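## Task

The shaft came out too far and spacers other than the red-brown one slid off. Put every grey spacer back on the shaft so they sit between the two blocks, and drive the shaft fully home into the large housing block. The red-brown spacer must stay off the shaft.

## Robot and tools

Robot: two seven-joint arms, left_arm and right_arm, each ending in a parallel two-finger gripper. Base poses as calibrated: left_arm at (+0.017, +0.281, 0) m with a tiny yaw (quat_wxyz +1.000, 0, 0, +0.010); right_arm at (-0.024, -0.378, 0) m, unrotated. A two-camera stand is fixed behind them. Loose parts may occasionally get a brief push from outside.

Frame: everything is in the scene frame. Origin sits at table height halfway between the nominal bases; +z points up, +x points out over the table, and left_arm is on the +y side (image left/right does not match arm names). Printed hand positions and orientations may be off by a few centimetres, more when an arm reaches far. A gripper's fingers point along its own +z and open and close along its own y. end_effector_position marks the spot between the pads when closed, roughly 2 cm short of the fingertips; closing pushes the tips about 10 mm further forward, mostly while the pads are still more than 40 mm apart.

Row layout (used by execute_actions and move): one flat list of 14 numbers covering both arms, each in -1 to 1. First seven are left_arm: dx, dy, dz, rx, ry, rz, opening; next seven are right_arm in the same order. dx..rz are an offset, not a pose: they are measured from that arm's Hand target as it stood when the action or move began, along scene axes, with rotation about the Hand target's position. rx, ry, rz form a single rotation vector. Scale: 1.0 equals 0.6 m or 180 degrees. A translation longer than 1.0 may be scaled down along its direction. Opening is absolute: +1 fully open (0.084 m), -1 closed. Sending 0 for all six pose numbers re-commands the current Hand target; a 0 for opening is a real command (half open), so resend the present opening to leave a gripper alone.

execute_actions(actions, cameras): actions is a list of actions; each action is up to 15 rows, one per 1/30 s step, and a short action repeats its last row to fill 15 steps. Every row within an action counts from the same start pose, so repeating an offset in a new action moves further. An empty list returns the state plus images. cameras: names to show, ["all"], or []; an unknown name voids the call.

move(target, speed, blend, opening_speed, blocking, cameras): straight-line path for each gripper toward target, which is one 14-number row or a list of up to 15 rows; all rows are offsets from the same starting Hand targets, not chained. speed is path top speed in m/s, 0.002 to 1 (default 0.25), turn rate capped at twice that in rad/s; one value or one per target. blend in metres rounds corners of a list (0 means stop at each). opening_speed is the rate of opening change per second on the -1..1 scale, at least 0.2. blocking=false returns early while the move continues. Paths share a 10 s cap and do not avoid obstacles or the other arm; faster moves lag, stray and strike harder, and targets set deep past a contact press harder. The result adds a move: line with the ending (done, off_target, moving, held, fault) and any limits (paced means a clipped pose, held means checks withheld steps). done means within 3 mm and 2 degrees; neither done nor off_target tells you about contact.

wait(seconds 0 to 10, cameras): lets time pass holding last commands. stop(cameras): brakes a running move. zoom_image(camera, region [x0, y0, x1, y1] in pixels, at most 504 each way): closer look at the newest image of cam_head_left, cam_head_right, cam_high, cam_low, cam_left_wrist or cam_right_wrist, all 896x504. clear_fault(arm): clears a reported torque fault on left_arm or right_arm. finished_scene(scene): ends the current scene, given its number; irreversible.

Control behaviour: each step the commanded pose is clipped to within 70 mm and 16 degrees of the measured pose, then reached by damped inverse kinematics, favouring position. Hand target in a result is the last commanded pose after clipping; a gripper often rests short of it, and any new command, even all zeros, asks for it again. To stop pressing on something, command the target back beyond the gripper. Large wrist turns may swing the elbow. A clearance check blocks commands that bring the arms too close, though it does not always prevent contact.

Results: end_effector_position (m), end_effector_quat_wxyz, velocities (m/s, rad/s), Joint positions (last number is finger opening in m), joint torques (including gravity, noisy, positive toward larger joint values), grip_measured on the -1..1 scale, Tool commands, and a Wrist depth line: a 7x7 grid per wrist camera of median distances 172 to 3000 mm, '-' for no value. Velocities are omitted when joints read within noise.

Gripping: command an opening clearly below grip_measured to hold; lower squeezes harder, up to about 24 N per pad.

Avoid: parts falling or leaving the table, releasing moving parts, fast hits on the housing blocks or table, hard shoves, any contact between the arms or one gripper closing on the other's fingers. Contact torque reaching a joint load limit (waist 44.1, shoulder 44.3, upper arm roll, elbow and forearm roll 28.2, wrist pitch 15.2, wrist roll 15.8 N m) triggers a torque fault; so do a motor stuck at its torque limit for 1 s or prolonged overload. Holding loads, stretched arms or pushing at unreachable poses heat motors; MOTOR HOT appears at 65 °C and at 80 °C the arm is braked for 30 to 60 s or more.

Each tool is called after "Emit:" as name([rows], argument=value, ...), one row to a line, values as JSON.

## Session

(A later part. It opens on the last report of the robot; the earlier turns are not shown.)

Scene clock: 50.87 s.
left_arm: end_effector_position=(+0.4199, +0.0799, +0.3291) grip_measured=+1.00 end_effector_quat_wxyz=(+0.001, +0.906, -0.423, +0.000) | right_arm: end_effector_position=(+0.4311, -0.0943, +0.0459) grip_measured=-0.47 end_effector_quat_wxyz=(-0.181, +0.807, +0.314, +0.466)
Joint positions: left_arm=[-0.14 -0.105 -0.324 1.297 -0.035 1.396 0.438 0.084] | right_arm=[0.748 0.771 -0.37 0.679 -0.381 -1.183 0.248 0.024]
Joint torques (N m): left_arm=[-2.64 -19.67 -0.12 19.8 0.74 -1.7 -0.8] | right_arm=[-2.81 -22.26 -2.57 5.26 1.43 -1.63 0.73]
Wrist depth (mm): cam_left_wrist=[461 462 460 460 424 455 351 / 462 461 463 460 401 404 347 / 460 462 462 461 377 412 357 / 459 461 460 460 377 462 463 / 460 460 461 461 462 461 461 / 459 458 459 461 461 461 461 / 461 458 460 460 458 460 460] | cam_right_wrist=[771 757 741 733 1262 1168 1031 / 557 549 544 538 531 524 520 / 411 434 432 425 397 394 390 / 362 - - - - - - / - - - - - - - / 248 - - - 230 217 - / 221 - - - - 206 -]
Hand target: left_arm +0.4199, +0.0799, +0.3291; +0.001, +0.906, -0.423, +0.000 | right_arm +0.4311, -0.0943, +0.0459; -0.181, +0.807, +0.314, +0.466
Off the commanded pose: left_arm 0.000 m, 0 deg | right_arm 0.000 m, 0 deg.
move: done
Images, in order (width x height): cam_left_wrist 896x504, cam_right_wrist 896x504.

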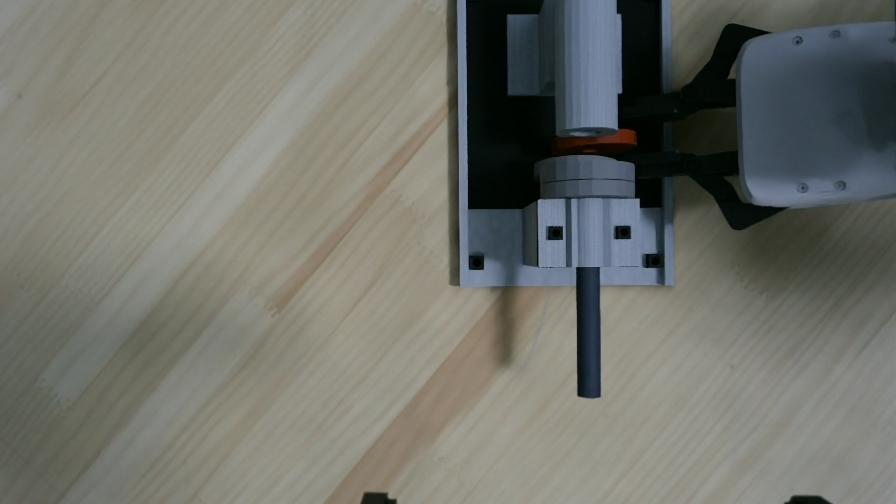

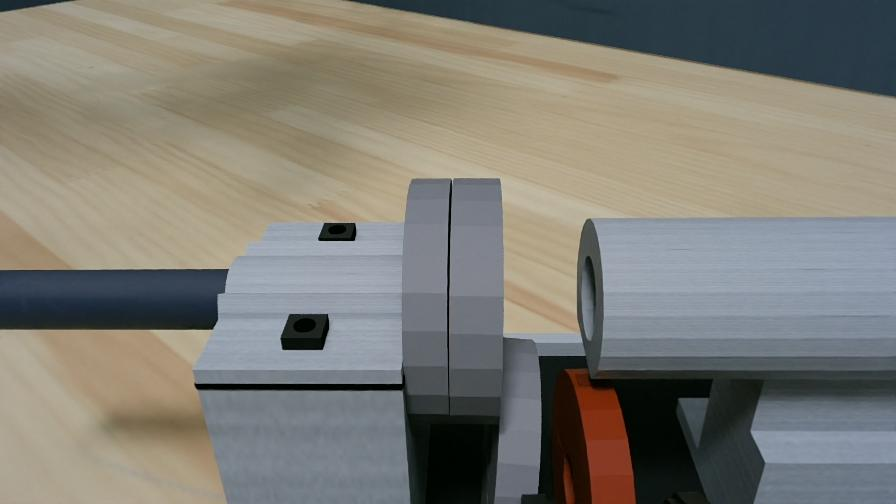

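Emit:
move(target=[0, 0, 0, 0, 0, 0, 1, 0,0,0, 0, 0, 0, -0.9], opening_speed=0.4, cameras=["cam_right_wrist","cam_left_wrist"])

Scene clock: 52.63 s.
left_arm: end_effector_position=(+0.4199, +0.0799, +0.3291) grip_measured=+1.00 end_effector_quat_wxyz=(+0.001, +0.906, -0.423, +0.000) | right_arm: end_effector_position=(+0.4311, -0.0943, +0.0459) grip_measured=-0.81 end_effector_quat_wxyz=(-0.181, +0.807, +0.314, +0.466)
Joint positions: left_arm=[-0.14 -0.105 -0.324 1.297 -0.035 1.396 0.438 0.084] | right_arm=[0.748 0.771 -0.37 0.679 -0.381 -1.183 0.248 0.009]
Joint torques (N m): left_arm=[-2.58 -19.63 -0.06 19.95 0.65 -1.76 -0.81] | right_arm=[-2.49 -22.2 -2.82 5.52 1.35 -1.62 0.81]
Wrist depth (mm): cam_left_wrist=[461 460 460 462 424 452 351 / 461 461 459 462 400 404 348 / 462 461 461 460 376 405 352 / 460 461 462 459 377 461 462 / 459 460 459 460 460 460 463 / 461 460 461 460 461 462 461 / 458 460 459 460 460 461 462] | cam_right_wrist=[768 754 743 732 1264 1174 1034 / 558 549 545 538 530 525 519 / 411 434 431 426 397 394 390 / 362 - - - - - - / - - - - - - - / 248 - - - - 217 - / 221 - - - - 199 -]
Hand target: left_arm +0.4199, +0.0799, +0.3291; +0.001, +0.906, -0.423, +0.000 | right_arm +0.4311, -0.0943, +0.0459; -0.181, +0.807, +0.314, +0.466
Off the commanded pose: left_arm 0.000 m, 0 deg | right_arm 0.000 m, 0 deg.
move: done
Images, in order (width x height): cam_left_wrist 896x504, cam_right_wrist 896x504.

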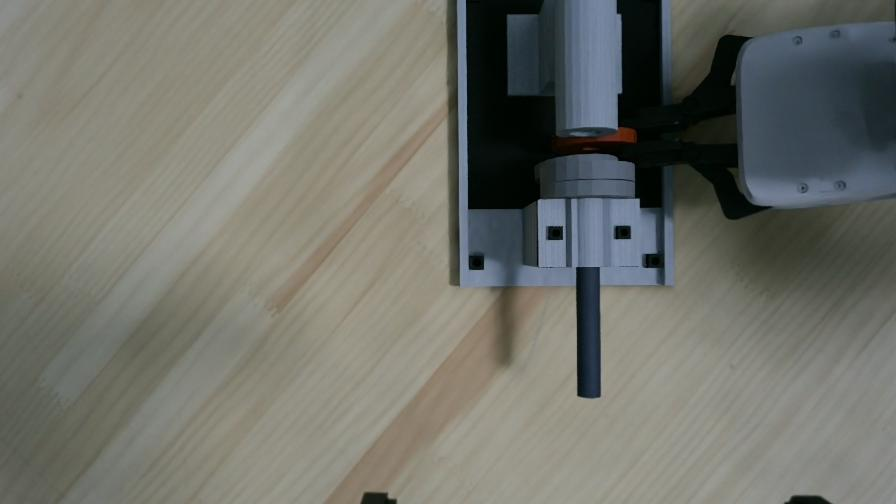

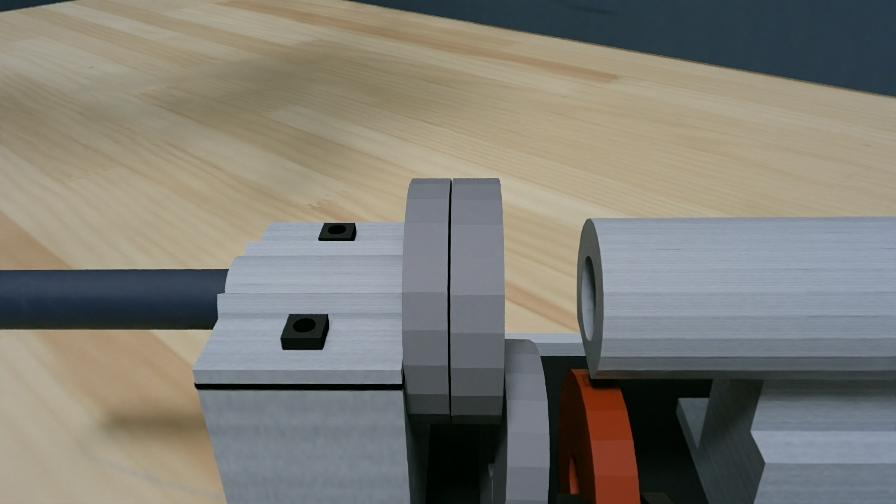

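Emit:
move(target=[0, 0, 0, 0, 0, 0, 1, -0.0308,-0.0281,0.001, 0, 0, 0, -0.95], speed=0.05, cameras=["cam_right_wrist","cam_left_wrist"])

Scene clock: 54.57 s.
left_arm: end_effector_position=(+0.4199, +0.0799, +0.3291) grip_measured=+1.00 end_effector_quat_wxyz=(+0.001, +0.906, -0.423, +0.000) | right_arm: end_effector_position=(+0.4126, -0.1111, +0.0465) grip_measured=-0.81 end_effector_quat_wxyz=(-0.181, +0.807, +0.314, +0.466)
Joint positions: left_arm=[-0.14 -0.105 -0.324 1.297 -0.035 1.396 0.438 0.084] | right_arm=[0.744 0.761 -0.382 0.604 -0.388 -1.246 0.225 0.009]
Joint torques (N m): left_arm=[-2.64 -19.62 -0.19 19.84 0.72 -1.67 -0.8] | right_arm=[-2.66 -28.23 -5.73 2.44 -0.71 -2.51 -0.31]
Wrist depth (mm): cam_left_wrist=[460 460 461 462 424 464 360 / 460 462 462 462 400 422 353 / 460 459 460 460 377 448 363 / 459 460 460 462 376 463 462 / 460 459 460 462 460 459 460 / 459 460 460 461 461 460 462 / 460 460 460 460 461 461 460] | cam_right_wrist=[771 759 747 732 1271 1172 1048 / 559 552 548 539 534 526 521 / 413 437 198 - 425 422 419 / 179 178 173 - - - - / 296 - - - 263 184 183 / 249 247 174 175 241 215 185 / 222 221 182 191 - 199 191]
Hand target: left_arm +0.4199, +0.0799, +0.3291; +0.001, +0.906, -0.423, +0.000 | right_arm +0.4126, -0.1112, +0.0465; -0.181, +0.807, +0.314, +0.466
Off the commanded pose: left_arm 0.000 m, 0 deg | right_arm 0.000 m, 0 deg.
move: done
Images, in order (width x height): cam_left_wrist 896x504, cam_right_wrist 896x504.

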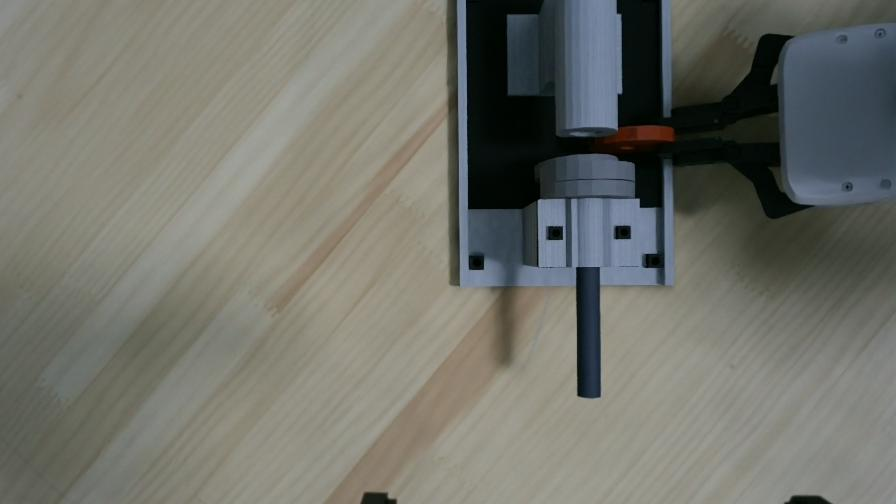

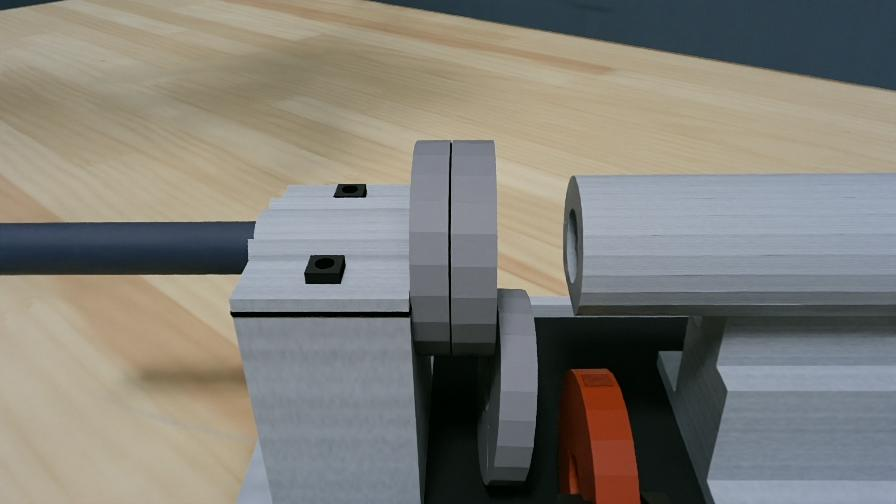

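Emit:
move([
  [0, 0, 0, 0, 0, 0, 1, -0.0185,-0.0168,0.012, 0, 0, 0, -0.95],
  [0, 0, 0, 0, 0, 0, 1, -0.05,-0.045,0.07, 0, 0, 0, -0.95],
  [0, 0, 0, 0, 0, 0, 1, -0.1,-0.09,0.1, 0, 0, 0, -0.95],
], speed=0.08, blend=0.01, cameras=["cam_right_wrist","cam_left_wrist","cam_head_right","cam_head_left"])

Scene clock: 56.57 s.
left_arm: end_effector_position=(+0.4199, +0.0799, +0.3291) grip_measured=+1.00 end_effector_quat_wxyz=(+0.001, +0.906, -0.423, +0.000) | right_arm: end_effector_position=(+0.3526, -0.1651, +0.1065) grip_measured=-0.81 end_effector_quat_wxyz=(-0.181, +0.807, +0.314, +0.467)
Joint positions: left_arm=[-0.14 -0.105 -0.324 1.297 -0.035 1.396 0.438 0.084] | right_arm=[0.74 0.465 -0.51 0.279 -0.534 -1.271 0.14 0.009]
Joint torques (N m): left_arm=[-2.61 -19.79 -0.14 19.9 0.65 -1.72 -0.79] | right_arm=[-2.66 -22.06 -4.32 1.79 -0.65 -1.37 -0.49]
Wrist depth (mm): cam_left_wrist=[462 460 463 459 423 461 463 / 459 462 461 462 449 462 353 / 461 460 460 460 376 461 463 / 462 459 460 460 377 462 462 / 459 459 459 463 460 460 463 / 459 458 460 459 458 462 459 / 460 460 460 460 461 460 461] | cam_right_wrist=[1673 1028 1011 1574 1420 1246 1107 / 761 747 739 734 722 721 1123 / 560 555 550 546 538 535 530 / 468 463 285 261 264 262 445 / 400 399 261 260 271 270 383 / 350 335 312 282 318 288 325 / 300 299 290 289 294 277 281]
Hand target: left_arm +0.4199, +0.0799, +0.3291; +0.001, +0.906, -0.423, +0.000 | right_arm +0.3526, -0.1652, +0.1065; -0.181, +0.807, +0.314, +0.466
Off the commanded pose: left_arm 0.000 m, 0 deg | right_arm 0.000 m, 0 deg.
move: done; blend cut to 0.0083 m at target 1
Images, in order (width x height): cam_head_left 896x504, cam_head_right 896x504, cam_left_wrist 896x504, cam_right_wrist 896x504.

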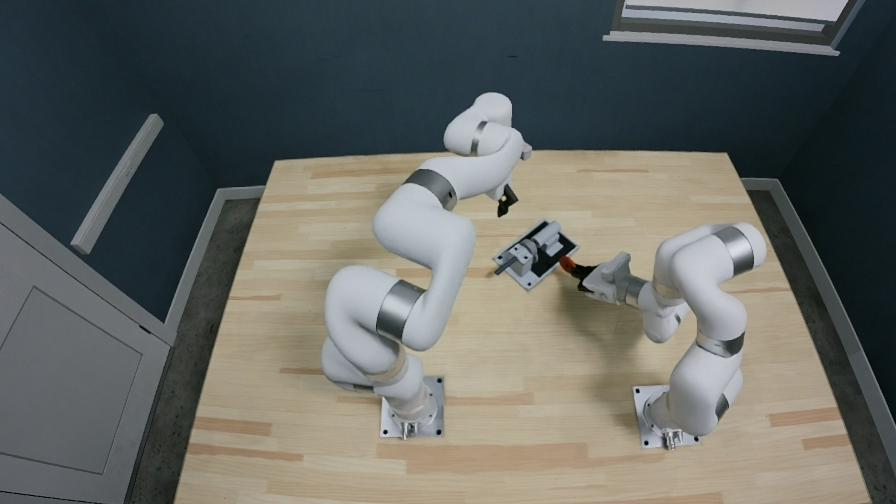

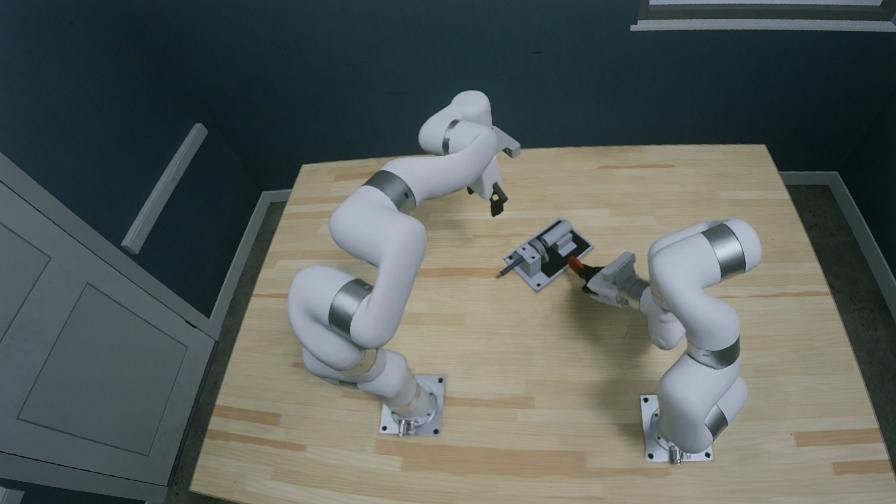

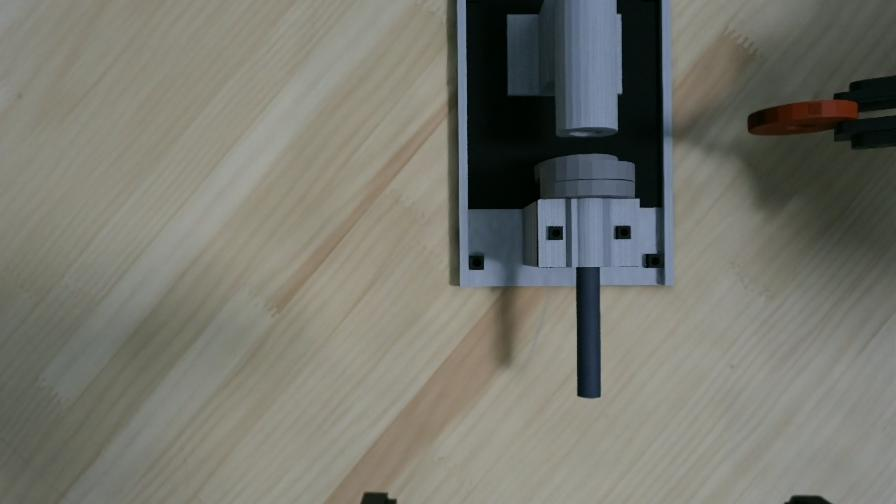

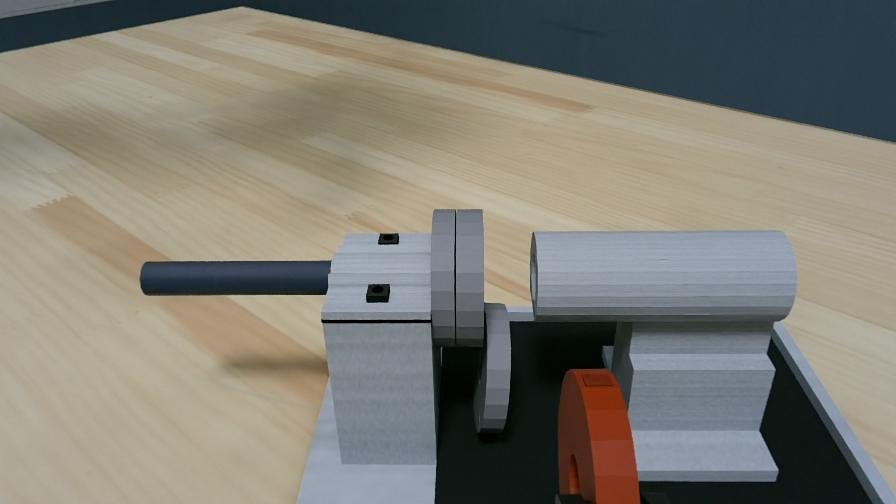

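Emit:
move([
  [0, 0, 0, 0, 0, 0, 1, -0.0377,-0.1913,0.156, 0.415,0.1875,-0.465, -0.95],
  [0, 0, 0, 0, 0, 0, 1, -0.0377,-0.1913,-0.075, 0.415,0.1875,-0.465, -0.95],
], speed=0.25, cameras=["cam_right_wrist","cam_head_right","cam_low"])

Scene clock: 64.23 s.
left_arm: end_effector_position=(+0.4199, +0.0799, +0.3291) grip_measured=+1.00 end_effector_quat_wxyz=(+0.001, +0.906, -0.423, +0.000) | right_arm: end_effector_position=(+0.3300, -0.2799, +0.0615) grip_measured=-0.81 end_effector_quat_wxyz=(-0.326, +0.628, -0.627, +0.325)
Joint positions: left_arm=[-0.14 -0.105 -0.324 1.297 -0.035 1.396 0.438 0.084] | right_arm=[0.816 0.542 -0.167 0.125 0.501 -1.256 1.902 0.009]
Joint torques (N m): left_arm=[-2.73 -19.67 -0.11 19.87 0.62 -1.73 -0.79] | right_arm=[-3.04 -12.85 -3.63 1.73 -0.18 -2.42 0.77]
Wrist depth (mm): cam_left_wrist=[462 462 461 462 425 462 462 / 460 462 460 460 448 462 462 / 459 460 462 461 376 460 462 / 459 460 461 461 377 462 462 / 461 461 462 460 459 462 463 / 459 460 460 462 460 459 464 / 460 462 460 462 461 463 462] | cam_right_wrist=[1138 592 394 296 225 189 - / 1136 594 395 297 226 189 - / 1138 600 398 297 226 190 - / 1136 601 399 298 227 190 - / 1128 604 400 299 227 190 - / 1125 608 401 300 217 190 - / 1128 611 403 - - 191 -]
Hand target: left_arm +0.4199, +0.0799, +0.3291; +0.001, +0.906, -0.423, +0.000 | right_arm +0.3300, -0.2799, +0.0615; -0.326, +0.628, -0.627, +0.325
Off the commanded pose: left_arm 0.000 m, 0 deg | right_arm 0.000 m, 0 deg.
move: done
Images, in order (width x height): cam_head_right 896x504, cam_low 896x504, cam_right_wrist 896x504.

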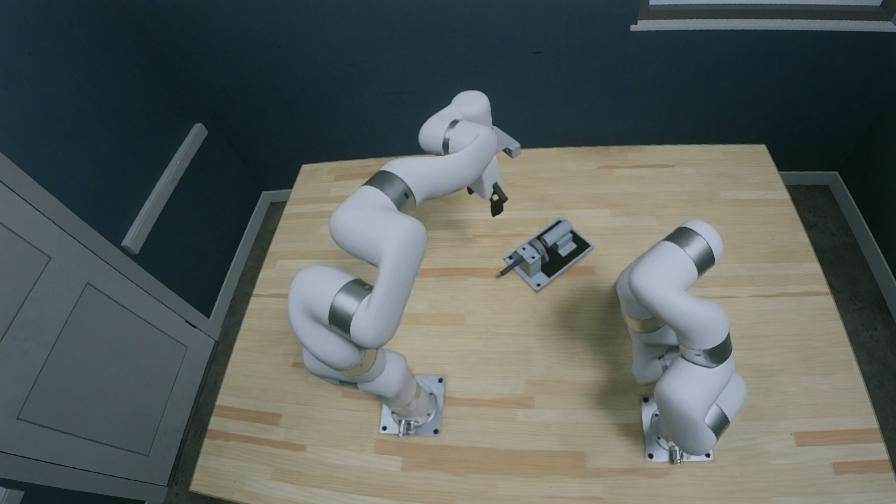

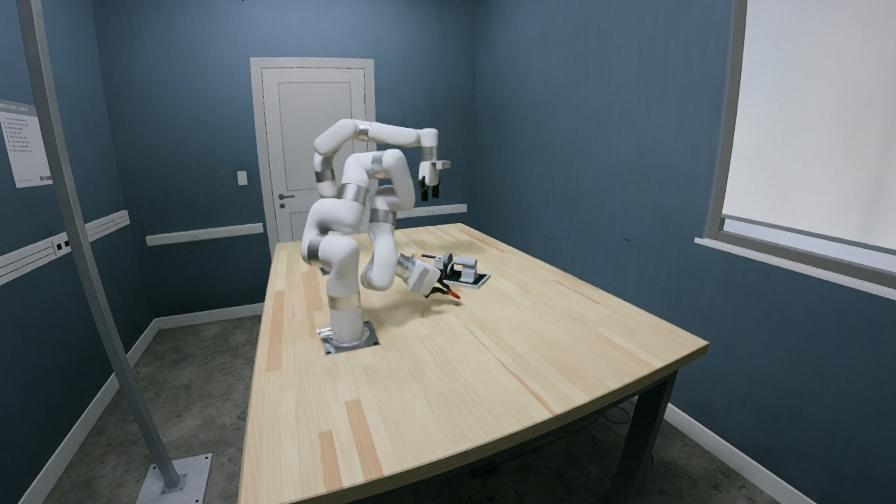

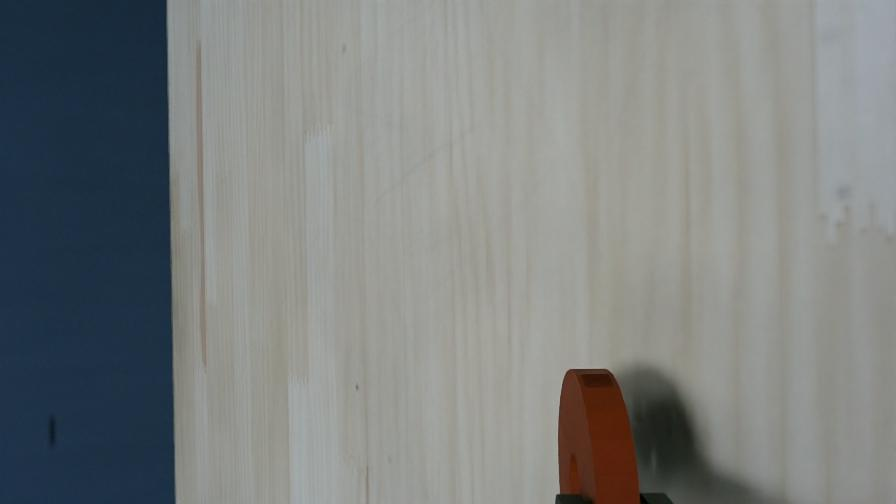

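Emit:
move([
  [0, 0, 0, 0, 0, 0, 1, 0,0,-0.031, 0,0,0, -0.95],
  [0, 0, 0, 0, 0, 0, 1, 0,0,-0.031, 0,0,0, -0.7],
  [0, 0, 0, 0, 0, 0, 1, 0,0,-0.055, 0,0,0, -0.6],
], speed=0.05, opening_speed=0.5, cameras=["cam_right_wrist"])

Scene clock: 67.50 s.
left_arm: end_effector_position=(+0.4199, +0.0799, +0.3291) grip_measured=+1.00 end_effector_quat_wxyz=(+0.001, +0.906, -0.423, +0.000) | right_arm: end_effector_position=(+0.3300, -0.2799, +0.0285) grip_measured=-0.62 end_effector_quat_wxyz=(-0.326, +0.628, -0.627, +0.325)
Joint positions: left_arm=[-0.14 -0.105 -0.324 1.297 -0.035 1.396 0.438 0.084] | right_arm=[0.793 0.74 -0.158 0.196 0.475 -1.358 1.982 0.017]
Joint torques (N m): left_arm=[-2.52 -19.83 -0.11 19.79 0.61 -1.77 -0.78] | right_arm=[-2.69 -15.15 -1.24 0.31 -0.08 -2.45 0.6]
Wrist depth (mm): cam_left_wrist=[460 460 461 461 423 461 464 / 461 461 462 461 446 462 464 / 459 460 461 460 377 462 462 / 461 460 460 460 376 462 462 / 460 460 460 461 461 462 462 / 460 458 458 460 461 462 463 / 460 459 460 462 461 463 461] | cam_right_wrist=[1116 531 309 231 185 - - / 1114 534 310 232 186 - - / 1116 538 311 233 186 - - / 1110 540 312 233 186 - - / 1112 545 313 234 186 - - / 1128 546 314 234 178 - - / 1123 552 316 235 - - -]
Hand target: left_arm +0.4199, +0.0799, +0.3291; +0.001, +0.906, -0.423, +0.000 | right_arm +0.3300, -0.2799, +0.0285; -0.326, +0.628, -0.627, +0.325
Off the commanded pose: left_arm 0.000 m, 0 deg | right_arm 0.000 m, 0 deg.
move: done
Images, in order (width x height): cam_right_wrist 896x504.

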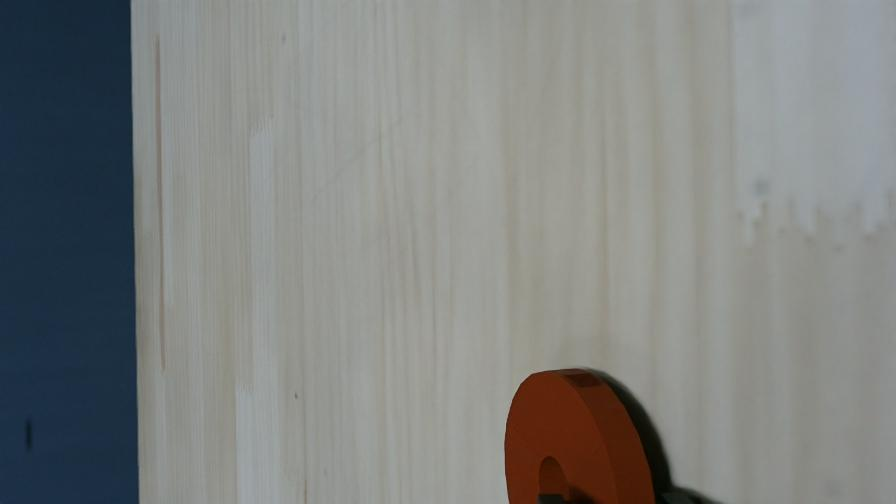

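Emit:
move([
  [0, 0, 0, 0, 0, 0, 1, -0.1,0,-0.003, 0,0,0, -0.6],
  [0, 0, 0, 0, 0, 0, 1, -0.12,0,0.25, 0,0,0, -0.6],
], speed=0.08, cameras=["cam_right_wrist"])

Scene clock: 68.67 s.
left_arm: end_effector_position=(+0.4199, +0.0799, +0.3291) grip_measured=+1.00 end_effector_quat_wxyz=(+0.001, +0.906, -0.423, +0.000) | right_arm: end_effector_position=(+0.3016, -0.2801, +0.0277) grip_measured=-0.62 end_effector_quat_wxyz=(-0.326, +0.629, -0.627, +0.325)
Joint positions: left_arm=[-0.14 -0.105 -0.324 1.297 -0.035 1.396 0.438 0.084] | right_arm=[0.83 0.782 -0.102 0.143 0.549 -1.43 2.041 0.017]
Joint torques (N m): left_arm=[-2.64 -19.74 -0.11 19.79 0.54 -1.77 -0.81] | right_arm=[-2.68 -21.03 -3.82 -0.98 -0.01 -1.36 -0.42]
Wrist depth (mm): cam_left_wrist=[460 461 461 462 422 462 462 / 460 460 462 460 447 461 461 / 461 460 459 461 377 461 461 / 461 460 460 461 376 462 462 / 460 460 461 460 463 460 462 / 459 462 459 461 461 462 461 / 459 459 459 459 460 461 460] | cam_right_wrist=[1136 524 306 229 183 - - / 1139 527 307 230 184 - - / 1139 531 308 231 184 - - / 1136 536 309 231 185 - - / 1132 536 310 232 185 - - / 1134 540 312 202 180 - - / 1134 545 313 202 172 - -]
Hand target: left_arm +0.4199, +0.0799, +0.3291; +0.001, +0.906, -0.423, +0.000 | right_arm +0.3016, -0.2801, +0.0277; -0.326, +0.629, -0.627, +0.325 (not the last commanded pose)
Off the commanded pose: left_arm 0.000 m, 0 deg | right_arm 0.157 m, 0 deg.
move: held (right_arm; a check stopped the path); path passed 0 of 2 targets; limits=held
pose unreachable (right arm): on one or more control steps of this call, first in action 0 (counted from 0), this arm could not follow its commanded pose, so it was not sent that pose on those steps. It may still have moved: this result reports where it is.
cause: moving toward the commanded pose would bring two parts of the arm too close to each other (its base and another part of the arm, with joints 1 (waist) to 5 (forearm roll) between them, 10 mm apart when it was first held).
Images, in order (width x height): cam_right_wrist 896x504.

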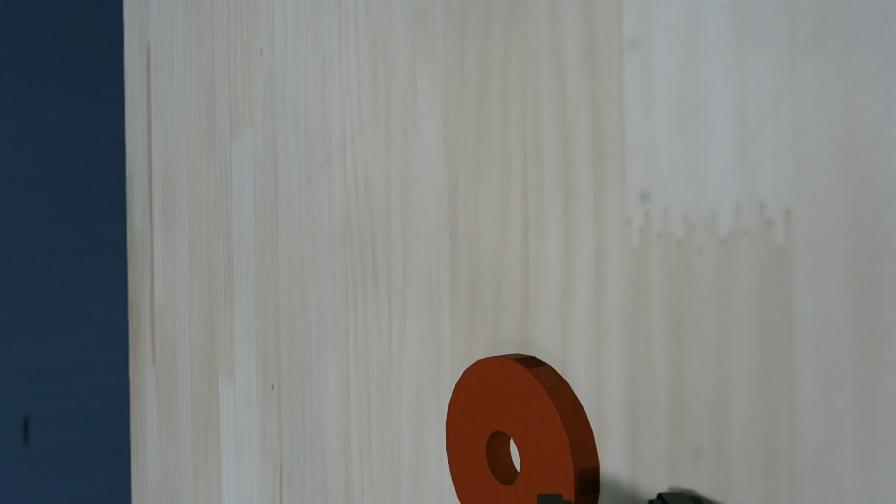

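Emit:
zoom_image(camera="cam_right_wrist", region=[430, 340, 730, 504])

Emit:
execute_actions(actions=[], cameras=["cam_low","cam_high"])

Emit:
zoom_image(camera="cam_low", region=[380, 240, 500, 320])

Emit:
zoom_image(camera="cam_high", region=[240, 150, 400, 250])

Scaled by 1.680 from the camera's 896x504 image, which has a finer 1280x720 frame.

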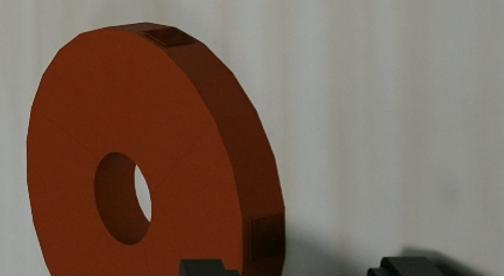

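Scene clock: 68.93 s.
left_arm: end_effector_position=(+0.4199, +0.0799, +0.3291) grip_measured=+1.00 end_effector_quat_wxyz=(+0.001, +0.906, -0.423, +0.000) | right_arm: end_effector_position=(+0.3016, -0.2801, +0.0277) grip_measured=-0.62 end_effector_quat_wxyz=(-0.326, +0.629, -0.627, +0.325)
Joint positions: left_arm=[-0.14 -0.105 -0.324 1.297 -0.035 1.396 0.438 0.084] | right_arm=[0.83 0.782 -0.102 0.143 0.549 -1.429 2.041 0.017]
Joint velocities: within noise
Joint torques (N m): left_arm=[-2.61 -19.69 -0.19 19.84 0.54 -1.72 -0.76] | right_arm=[-2.66 -21.11 -3.72 -1 -0.23 -1.53 -0.39]
Wrist depth (mm): cam_left_wrist=[462 460 461 461 422 463 462 / 462 461 461 460 448 462 462 / 458 460 459 461 378 461 462 / 460 460 461 460 377 462 461 / 459 460 461 462 460 461 462 / 459 461 459 463 461 462 462 / 458 458 461 458 462 462 462] | cam_right_wrist=[1139 524 306 229 183 - - / 1139 528 307 229 184 - - / 1138 532 308 231 184 - - / 1141 533 309 231 185 - - / 1132 537 310 231 185 - - / 1132 540 312 202 181 - - / 1136 545 313 203 172 - -]
Hand target: left_arm +0.4199, +0.0799, +0.3291; +0.001, +0.906, -0.423, +0.000 | right_arm +0.3016, -0.2801, +0.0277; -0.326, +0.629, -0.627, +0.325 (not the last commanded pose)
Tool commands: left_gripper/opening=+1.0 right_gripper/opening=-0.6
Off the commanded pose: left_arm 0.000 m, 0 deg | right_arm 0.157 m, 0 deg.
Images, in order (width x height): cam_high 896x504, cam_low 896x504.

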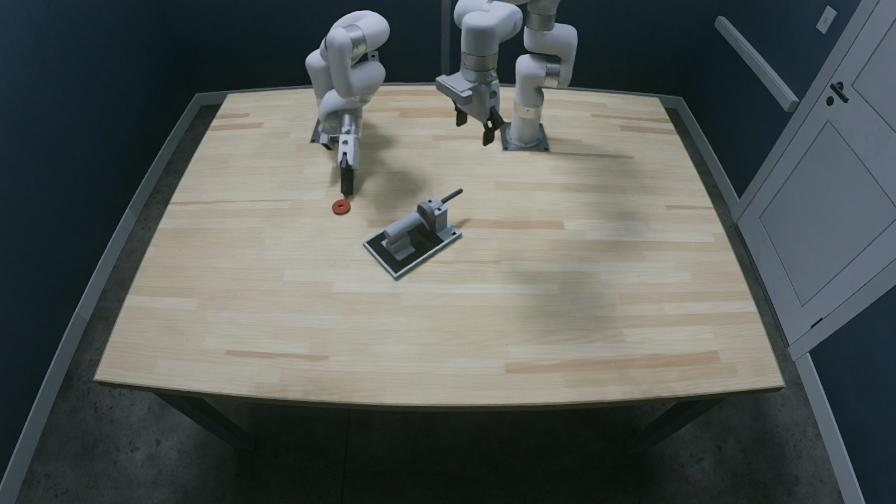

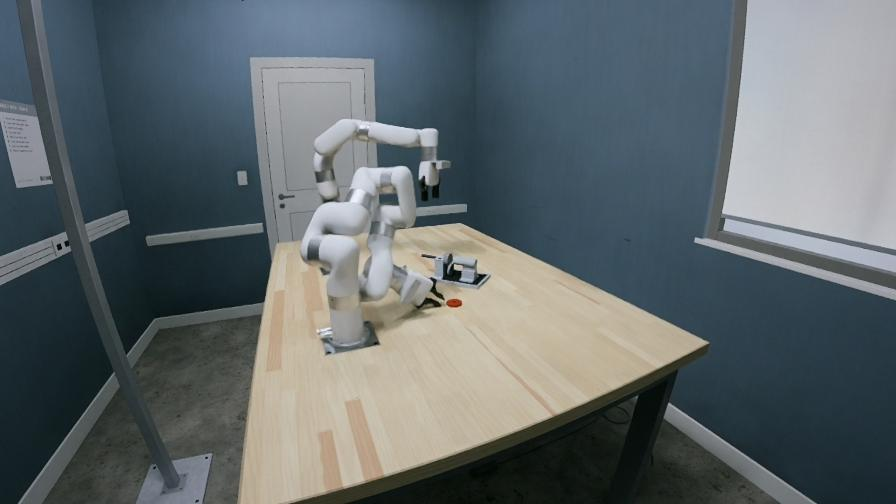

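Scaled by 4.200 from the camera's 896x504 image, which has a finer 1280x720 frame.

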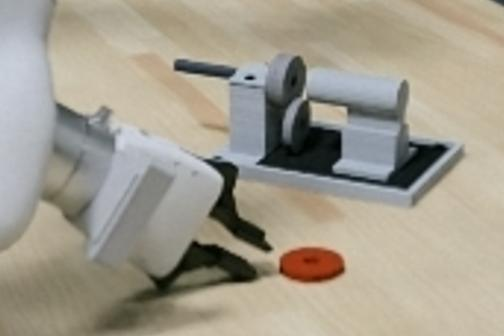

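Scaled by 3.150 from the camera's 896x504 image, which has a finer 1280x720 frame.

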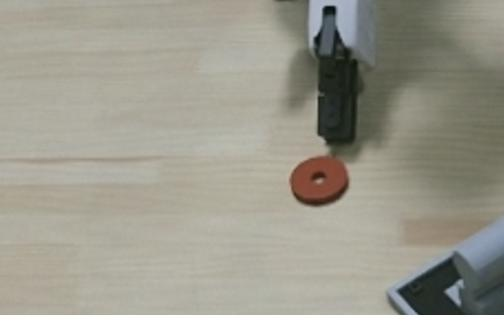

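Emit:
move([
  [0, 0, 0, 0, 0, 0, 1, 0,0,0.2, 0,0,0, -0.62],
  [0, 0, 0, 0, 0, 0, 1, 0.12,0.25,0.22, -0.415,-0.1875,0.465, -0.62],
  [0, 0, 0, 0, 0, 0, 1, 0.145,0.294,0.072, -0.415,-0.1875,0.465, -0.62],
], speed=0.25, cameras=["cam_right_wrist","cam_left_wrist"])

Scene clock: 74.90 s.
left_arm: end_effector_position=(+0.4199, +0.0799, +0.3291) grip_measured=+1.00 end_effector_quat_wxyz=(+0.001, +0.906, -0.423, +0.000) | right_arm: end_effector_position=(+0.3019, -0.2807, +0.0606) grip_measured=-0.64 end_effector_quat_wxyz=(-0.333, +0.627, -0.624, +0.326)
Joint positions: left_arm=[-0.14 -0.105 -0.324 1.297 -0.035 1.396 0.438 0.084] | right_arm=[0.838 0.601 -0.105 0.068 0.562 -1.362 1.975 0.016]
Joint torques (N m): left_arm=[-2.67 -19.95 -0.12 19.78 0.7 -1.69 -0.82] | right_arm=[-2.79 -12.47 -3.47 0.36 -0.4 -2.23 0.72]
Wrist depth (mm): cam_left_wrist=[462 461 461 462 422 462 462 / 460 461 462 459 447 462 462 / 461 460 459 460 377 462 462 / 459 461 460 461 378 462 461 / 460 459 461 462 461 462 461 / 459 460 461 459 461 460 461 / 460 459 462 462 461 460 460] | cam_right_wrist=[1162 608 398 295 224 187 - / 1155 612 400 296 225 187 - / 1160 621 402 298 225 188 - / 1151 624 405 299 226 189 - / 1160 627 406 300 227 189 - / 1155 634 408 301 214 189 - / 1149 641 411 285 214 183 -]
Hand target: left_arm +0.4199, +0.0799, +0.3291; +0.001, +0.906, -0.423, +0.000 | right_arm +0.3019, -0.2807, +0.0605; -0.333, +0.627, -0.624, +0.327 (not the last commanded pose)
Off the commanded pose: left_arm 0.000 m, 0 deg | right_arm 0.197 m, 117 deg.
move: held (right_arm; a check stopped the path); path passed 0 of 3 targets; limits=held
pose unreachable (right arm): on one or more control steps of this call, first in action 0 (counted from 0), this arm could not follow its commanded pose, so it was not sent that pose on those steps. It may still have moved: this result reports where it is.
cause: moving toward the commanded pose would bring two parts of the arm too close to each other (joints 2 (shoulder) to 5 (forearm roll) lie between them).
Images, in order (width x height): cam_left_wrist 896x504, cam_right_wrist 896x504.

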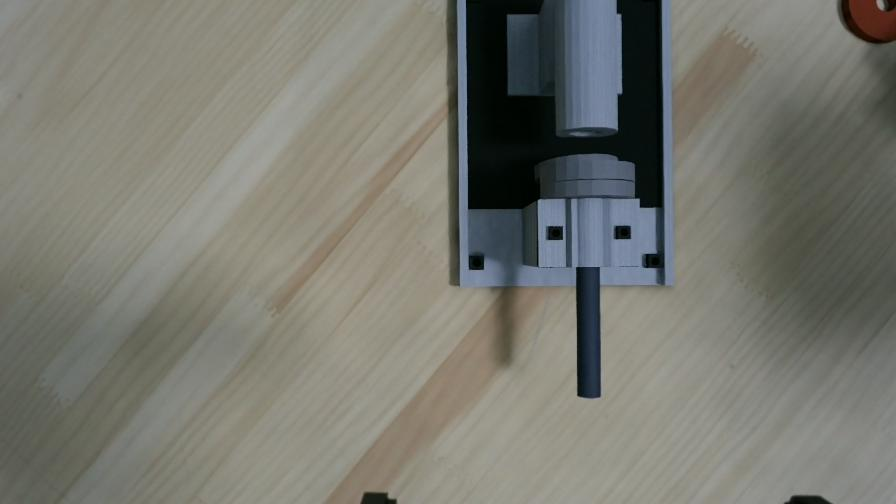

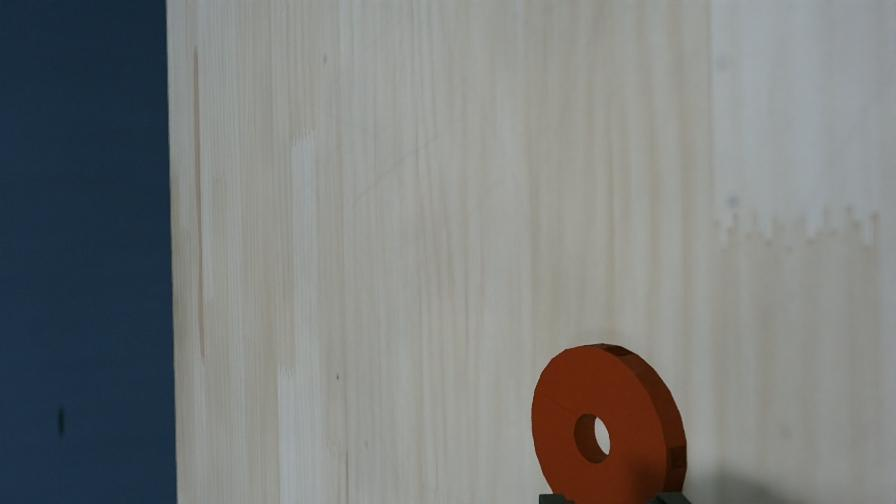

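Emit:
move([
  [0, 0, 0, 0, 0, 0, 1, 0.1,0,0.167, 0,0,0, -0.62],
  [0, 0, 0, 0, 0, 0, 1, 0.13,0.2,0.2, -0.415,-0.1875,0.465, -0.62],
  [0, 0, 0, 0, 0, 0, 1, 0.1445,0.295,0.0175, -0.415,-0.1875,0.465, -0.62],
], speed=0.25, cameras=["cam_right_wrist","cam_left_wrist"])

Scene clock: 81.90 s.
left_arm: end_effector_position=(+0.4199, +0.0799, +0.3291) grip_measured=+1.00 end_effector_quat_wxyz=(+0.001, +0.906, -0.423, +0.000) | right_arm: end_effector_position=(+0.3886, -0.1037, +0.0711) grip_measured=-0.64 end_effector_quat_wxyz=(-0.184, +0.808, +0.317, +0.461)
Joint positions: left_arm=[-0.14 -0.105 -0.324 1.297 -0.035 1.396 0.438 0.084] | right_arm=[0.714 0.617 -0.304 0.495 -0.364 -1.19 0.155 0.016]
Joint torques (N m): left_arm=[-2.63 -20.03 -0.16 19.82 0.51 -1.7 -0.66] | right_arm=[2.77 -19.47 -1.09 5.09 1.45 -2.57 -0.59]
Wrist depth (mm): cam_left_wrist=[461 460 460 462 424 461 454 / 462 462 461 461 448 463 343 / 458 461 461 463 376 454 343 / 461 459 459 461 377 461 461 / 460 459 460 461 461 462 462 / 458 461 462 460 460 461 462 / 460 458 461 459 460 462 462] | cam_right_wrist=[865 852 830 819 1350 1217 1077 / 636 624 614 565 596 585 582 / 471 463 461 457 448 444 438 / 395 389 406 198 184 189 186 / 322 206 200 183 177 185 184 / 296 293 193 188 255 263 207 / 254 253 243 201 237 234 212]
Hand target: left_arm +0.4199, +0.0799, +0.3291; +0.001, +0.906, -0.423, +0.000 | right_arm +0.3886, -0.1037, +0.0710; -0.184, +0.808, +0.317, +0.461
Off the commanded pose: left_arm 0.000 m, 0 deg | right_arm 0.000 m, 0 deg.
move: done
Images, in order (width x height): cam_left_wrist 896x504, cam_right_wrist 896x504.

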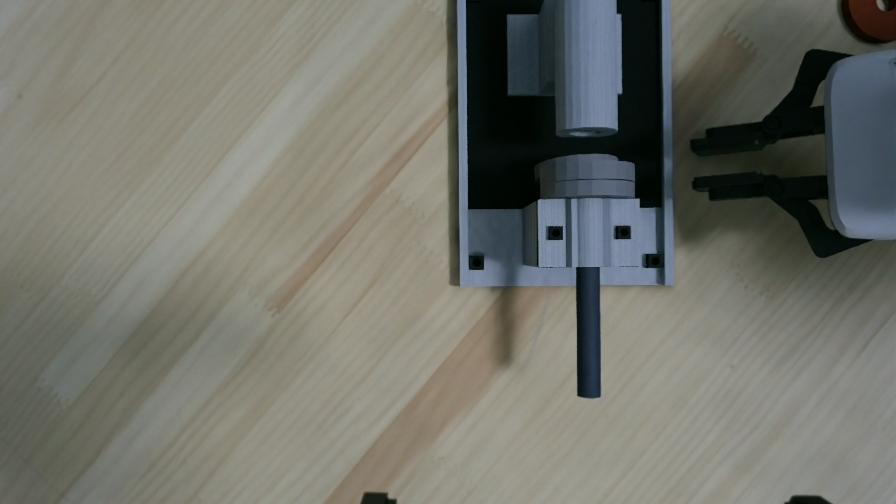

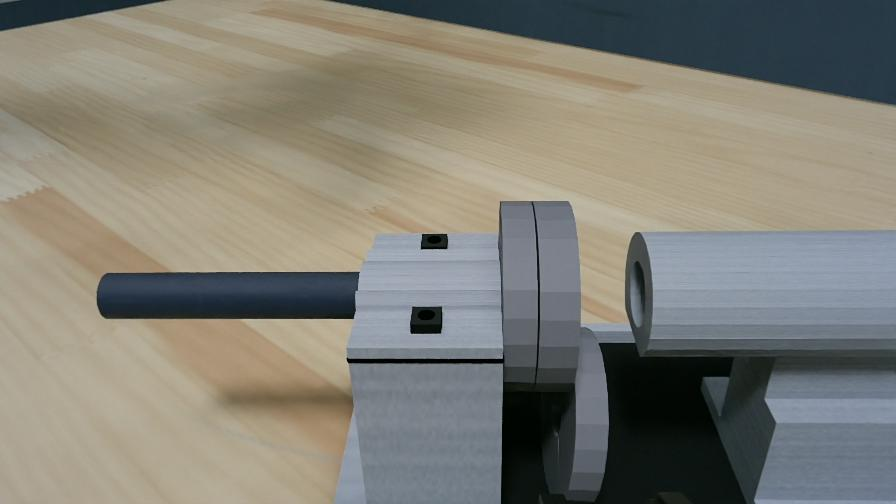

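Emit:
zoom_image(camera="cam_right_wrist", region=[440, 310, 760, 504])

Emit:
zoom_image(camera="cam_left_wrist", region=[510, 60, 760, 220])

Scaled by 1.575 from the camera's 896x504 image, which has a finer 1280x720 frame.

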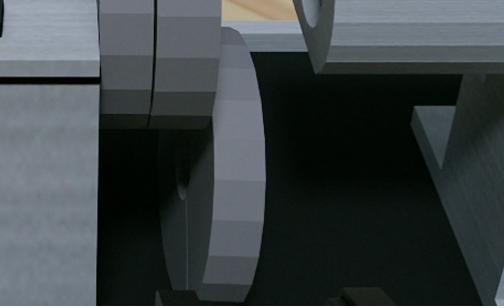

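Scaled by 2.016 from the camera's 896x504 image, which has a finer 1280x720 frame.

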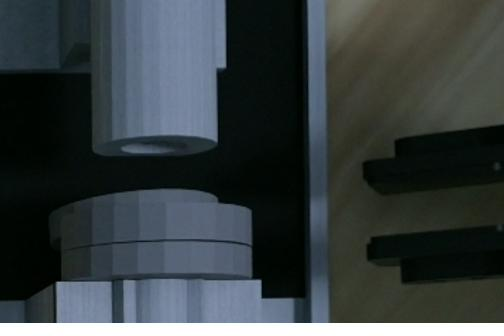

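Emit:
move([
  [0, 0, 0, 0, 0, 0, 1, 0.023,0.0176,-0.035, 0,0,0, -0.55],
  [0, 0, 0, 0, 0, 0, 1, 0.069,0.0527,-0.05, 0,0,0, -0.55],
], speed=0.06, blend=0.01, cameras=["cam_right_wrist","cam_left_wrist"])

Emit:
zoom_image(camera="cam_right_wrist", region=[440, 310, 760, 504])

Emit:
zoom_image(camera="cam_left_wrist", region=[510, 60, 760, 220])

Scene clock: 84.20 s.
left_arm: end_effector_position=(+0.4199, +0.0799, +0.3291) grip_measured=+1.00 end_effector_quat_wxyz=(+0.001, +0.906, -0.423, +0.000) | right_arm: end_effector_position=(+0.4300, -0.0721, +0.0410) grip_measured=-0.57 end_effector_quat_wxyz=(-0.184, +0.808, +0.317, +0.461)
Joint positions: left_arm=[-0.14 -0.105 -0.324 1.297 -0.035 1.396 0.438 0.084] | right_arm=[0.704 0.764 -0.267 0.708 -0.335 -1.129 0.194 0.019]
Joint torques (N m): left_arm=[-2.68 -19.76 -0.09 19.71 0.66 -1.79 -0.74] | right_arm=[-3.1 -23.26 -1.52 5.78 0.74 -1.56 0.75]
Wrist depth (mm): cam_left_wrist=[460 462 462 462 423 462 461 / 460 461 460 462 418 392 345 / 460 460 458 460 372 398 343 / 461 460 460 459 376 456 462 / 461 460 462 462 460 462 462 / 460 459 459 462 462 462 461 / 461 458 462 457 461 461 462] | cam_right_wrist=[736 718 701 691 679 1149 1036 / 535 525 520 510 503 497 458 / 398 394 413 408 380 374 371 / 333 - - - - - - / - - - - - - - / 251 - - - - 220 - / 215 - - - - 198 191]
Hand target: left_arm +0.4199, +0.0799, +0.3291; +0.001, +0.906, -0.423, +0.000 | right_arm +0.4300, -0.0721, +0.0410; -0.184, +0.808, +0.317, +0.461
Off the commanded pose: left_arm 0.000 m, 0 deg | right_arm 0.000 m, 0 deg.
move: done
Images, in order (width x height): cam_left_wrist 896x504, cam_right_wrist 896x504.

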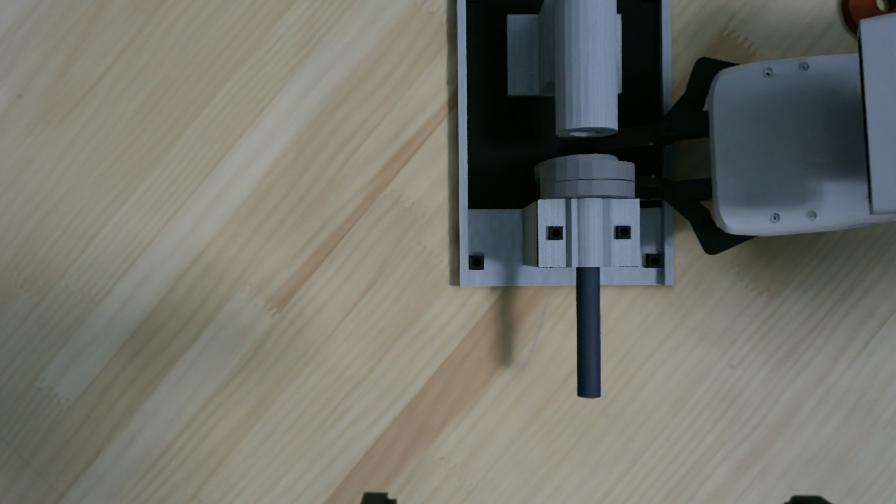

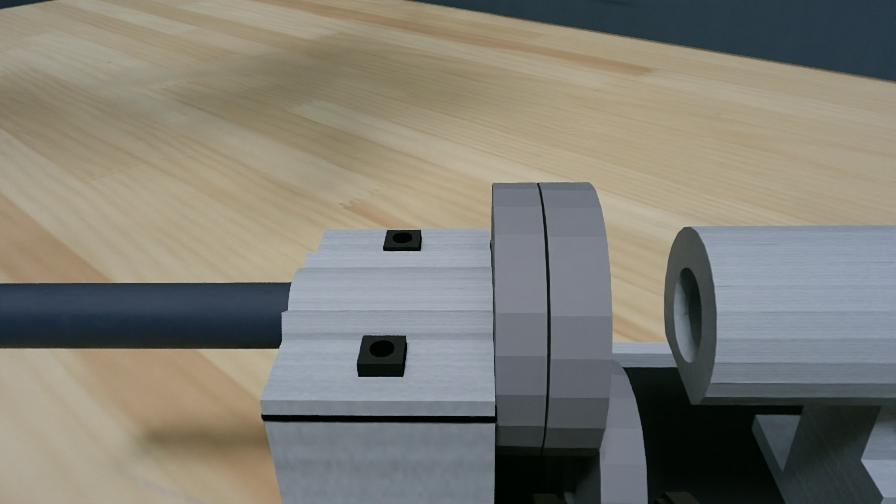

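Scaled by 1.575 from the camera's 896x504 image, which has a finer 1280x720 frame.

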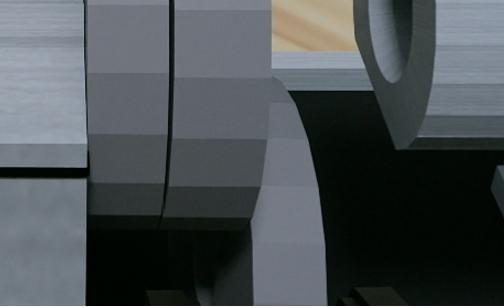

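Scaled by 2.016 from the camera's 896x504 image, which has a finer 1280x720 frame.

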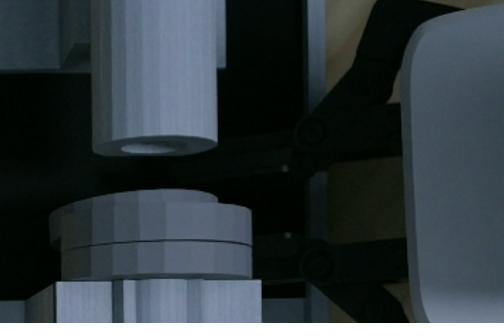

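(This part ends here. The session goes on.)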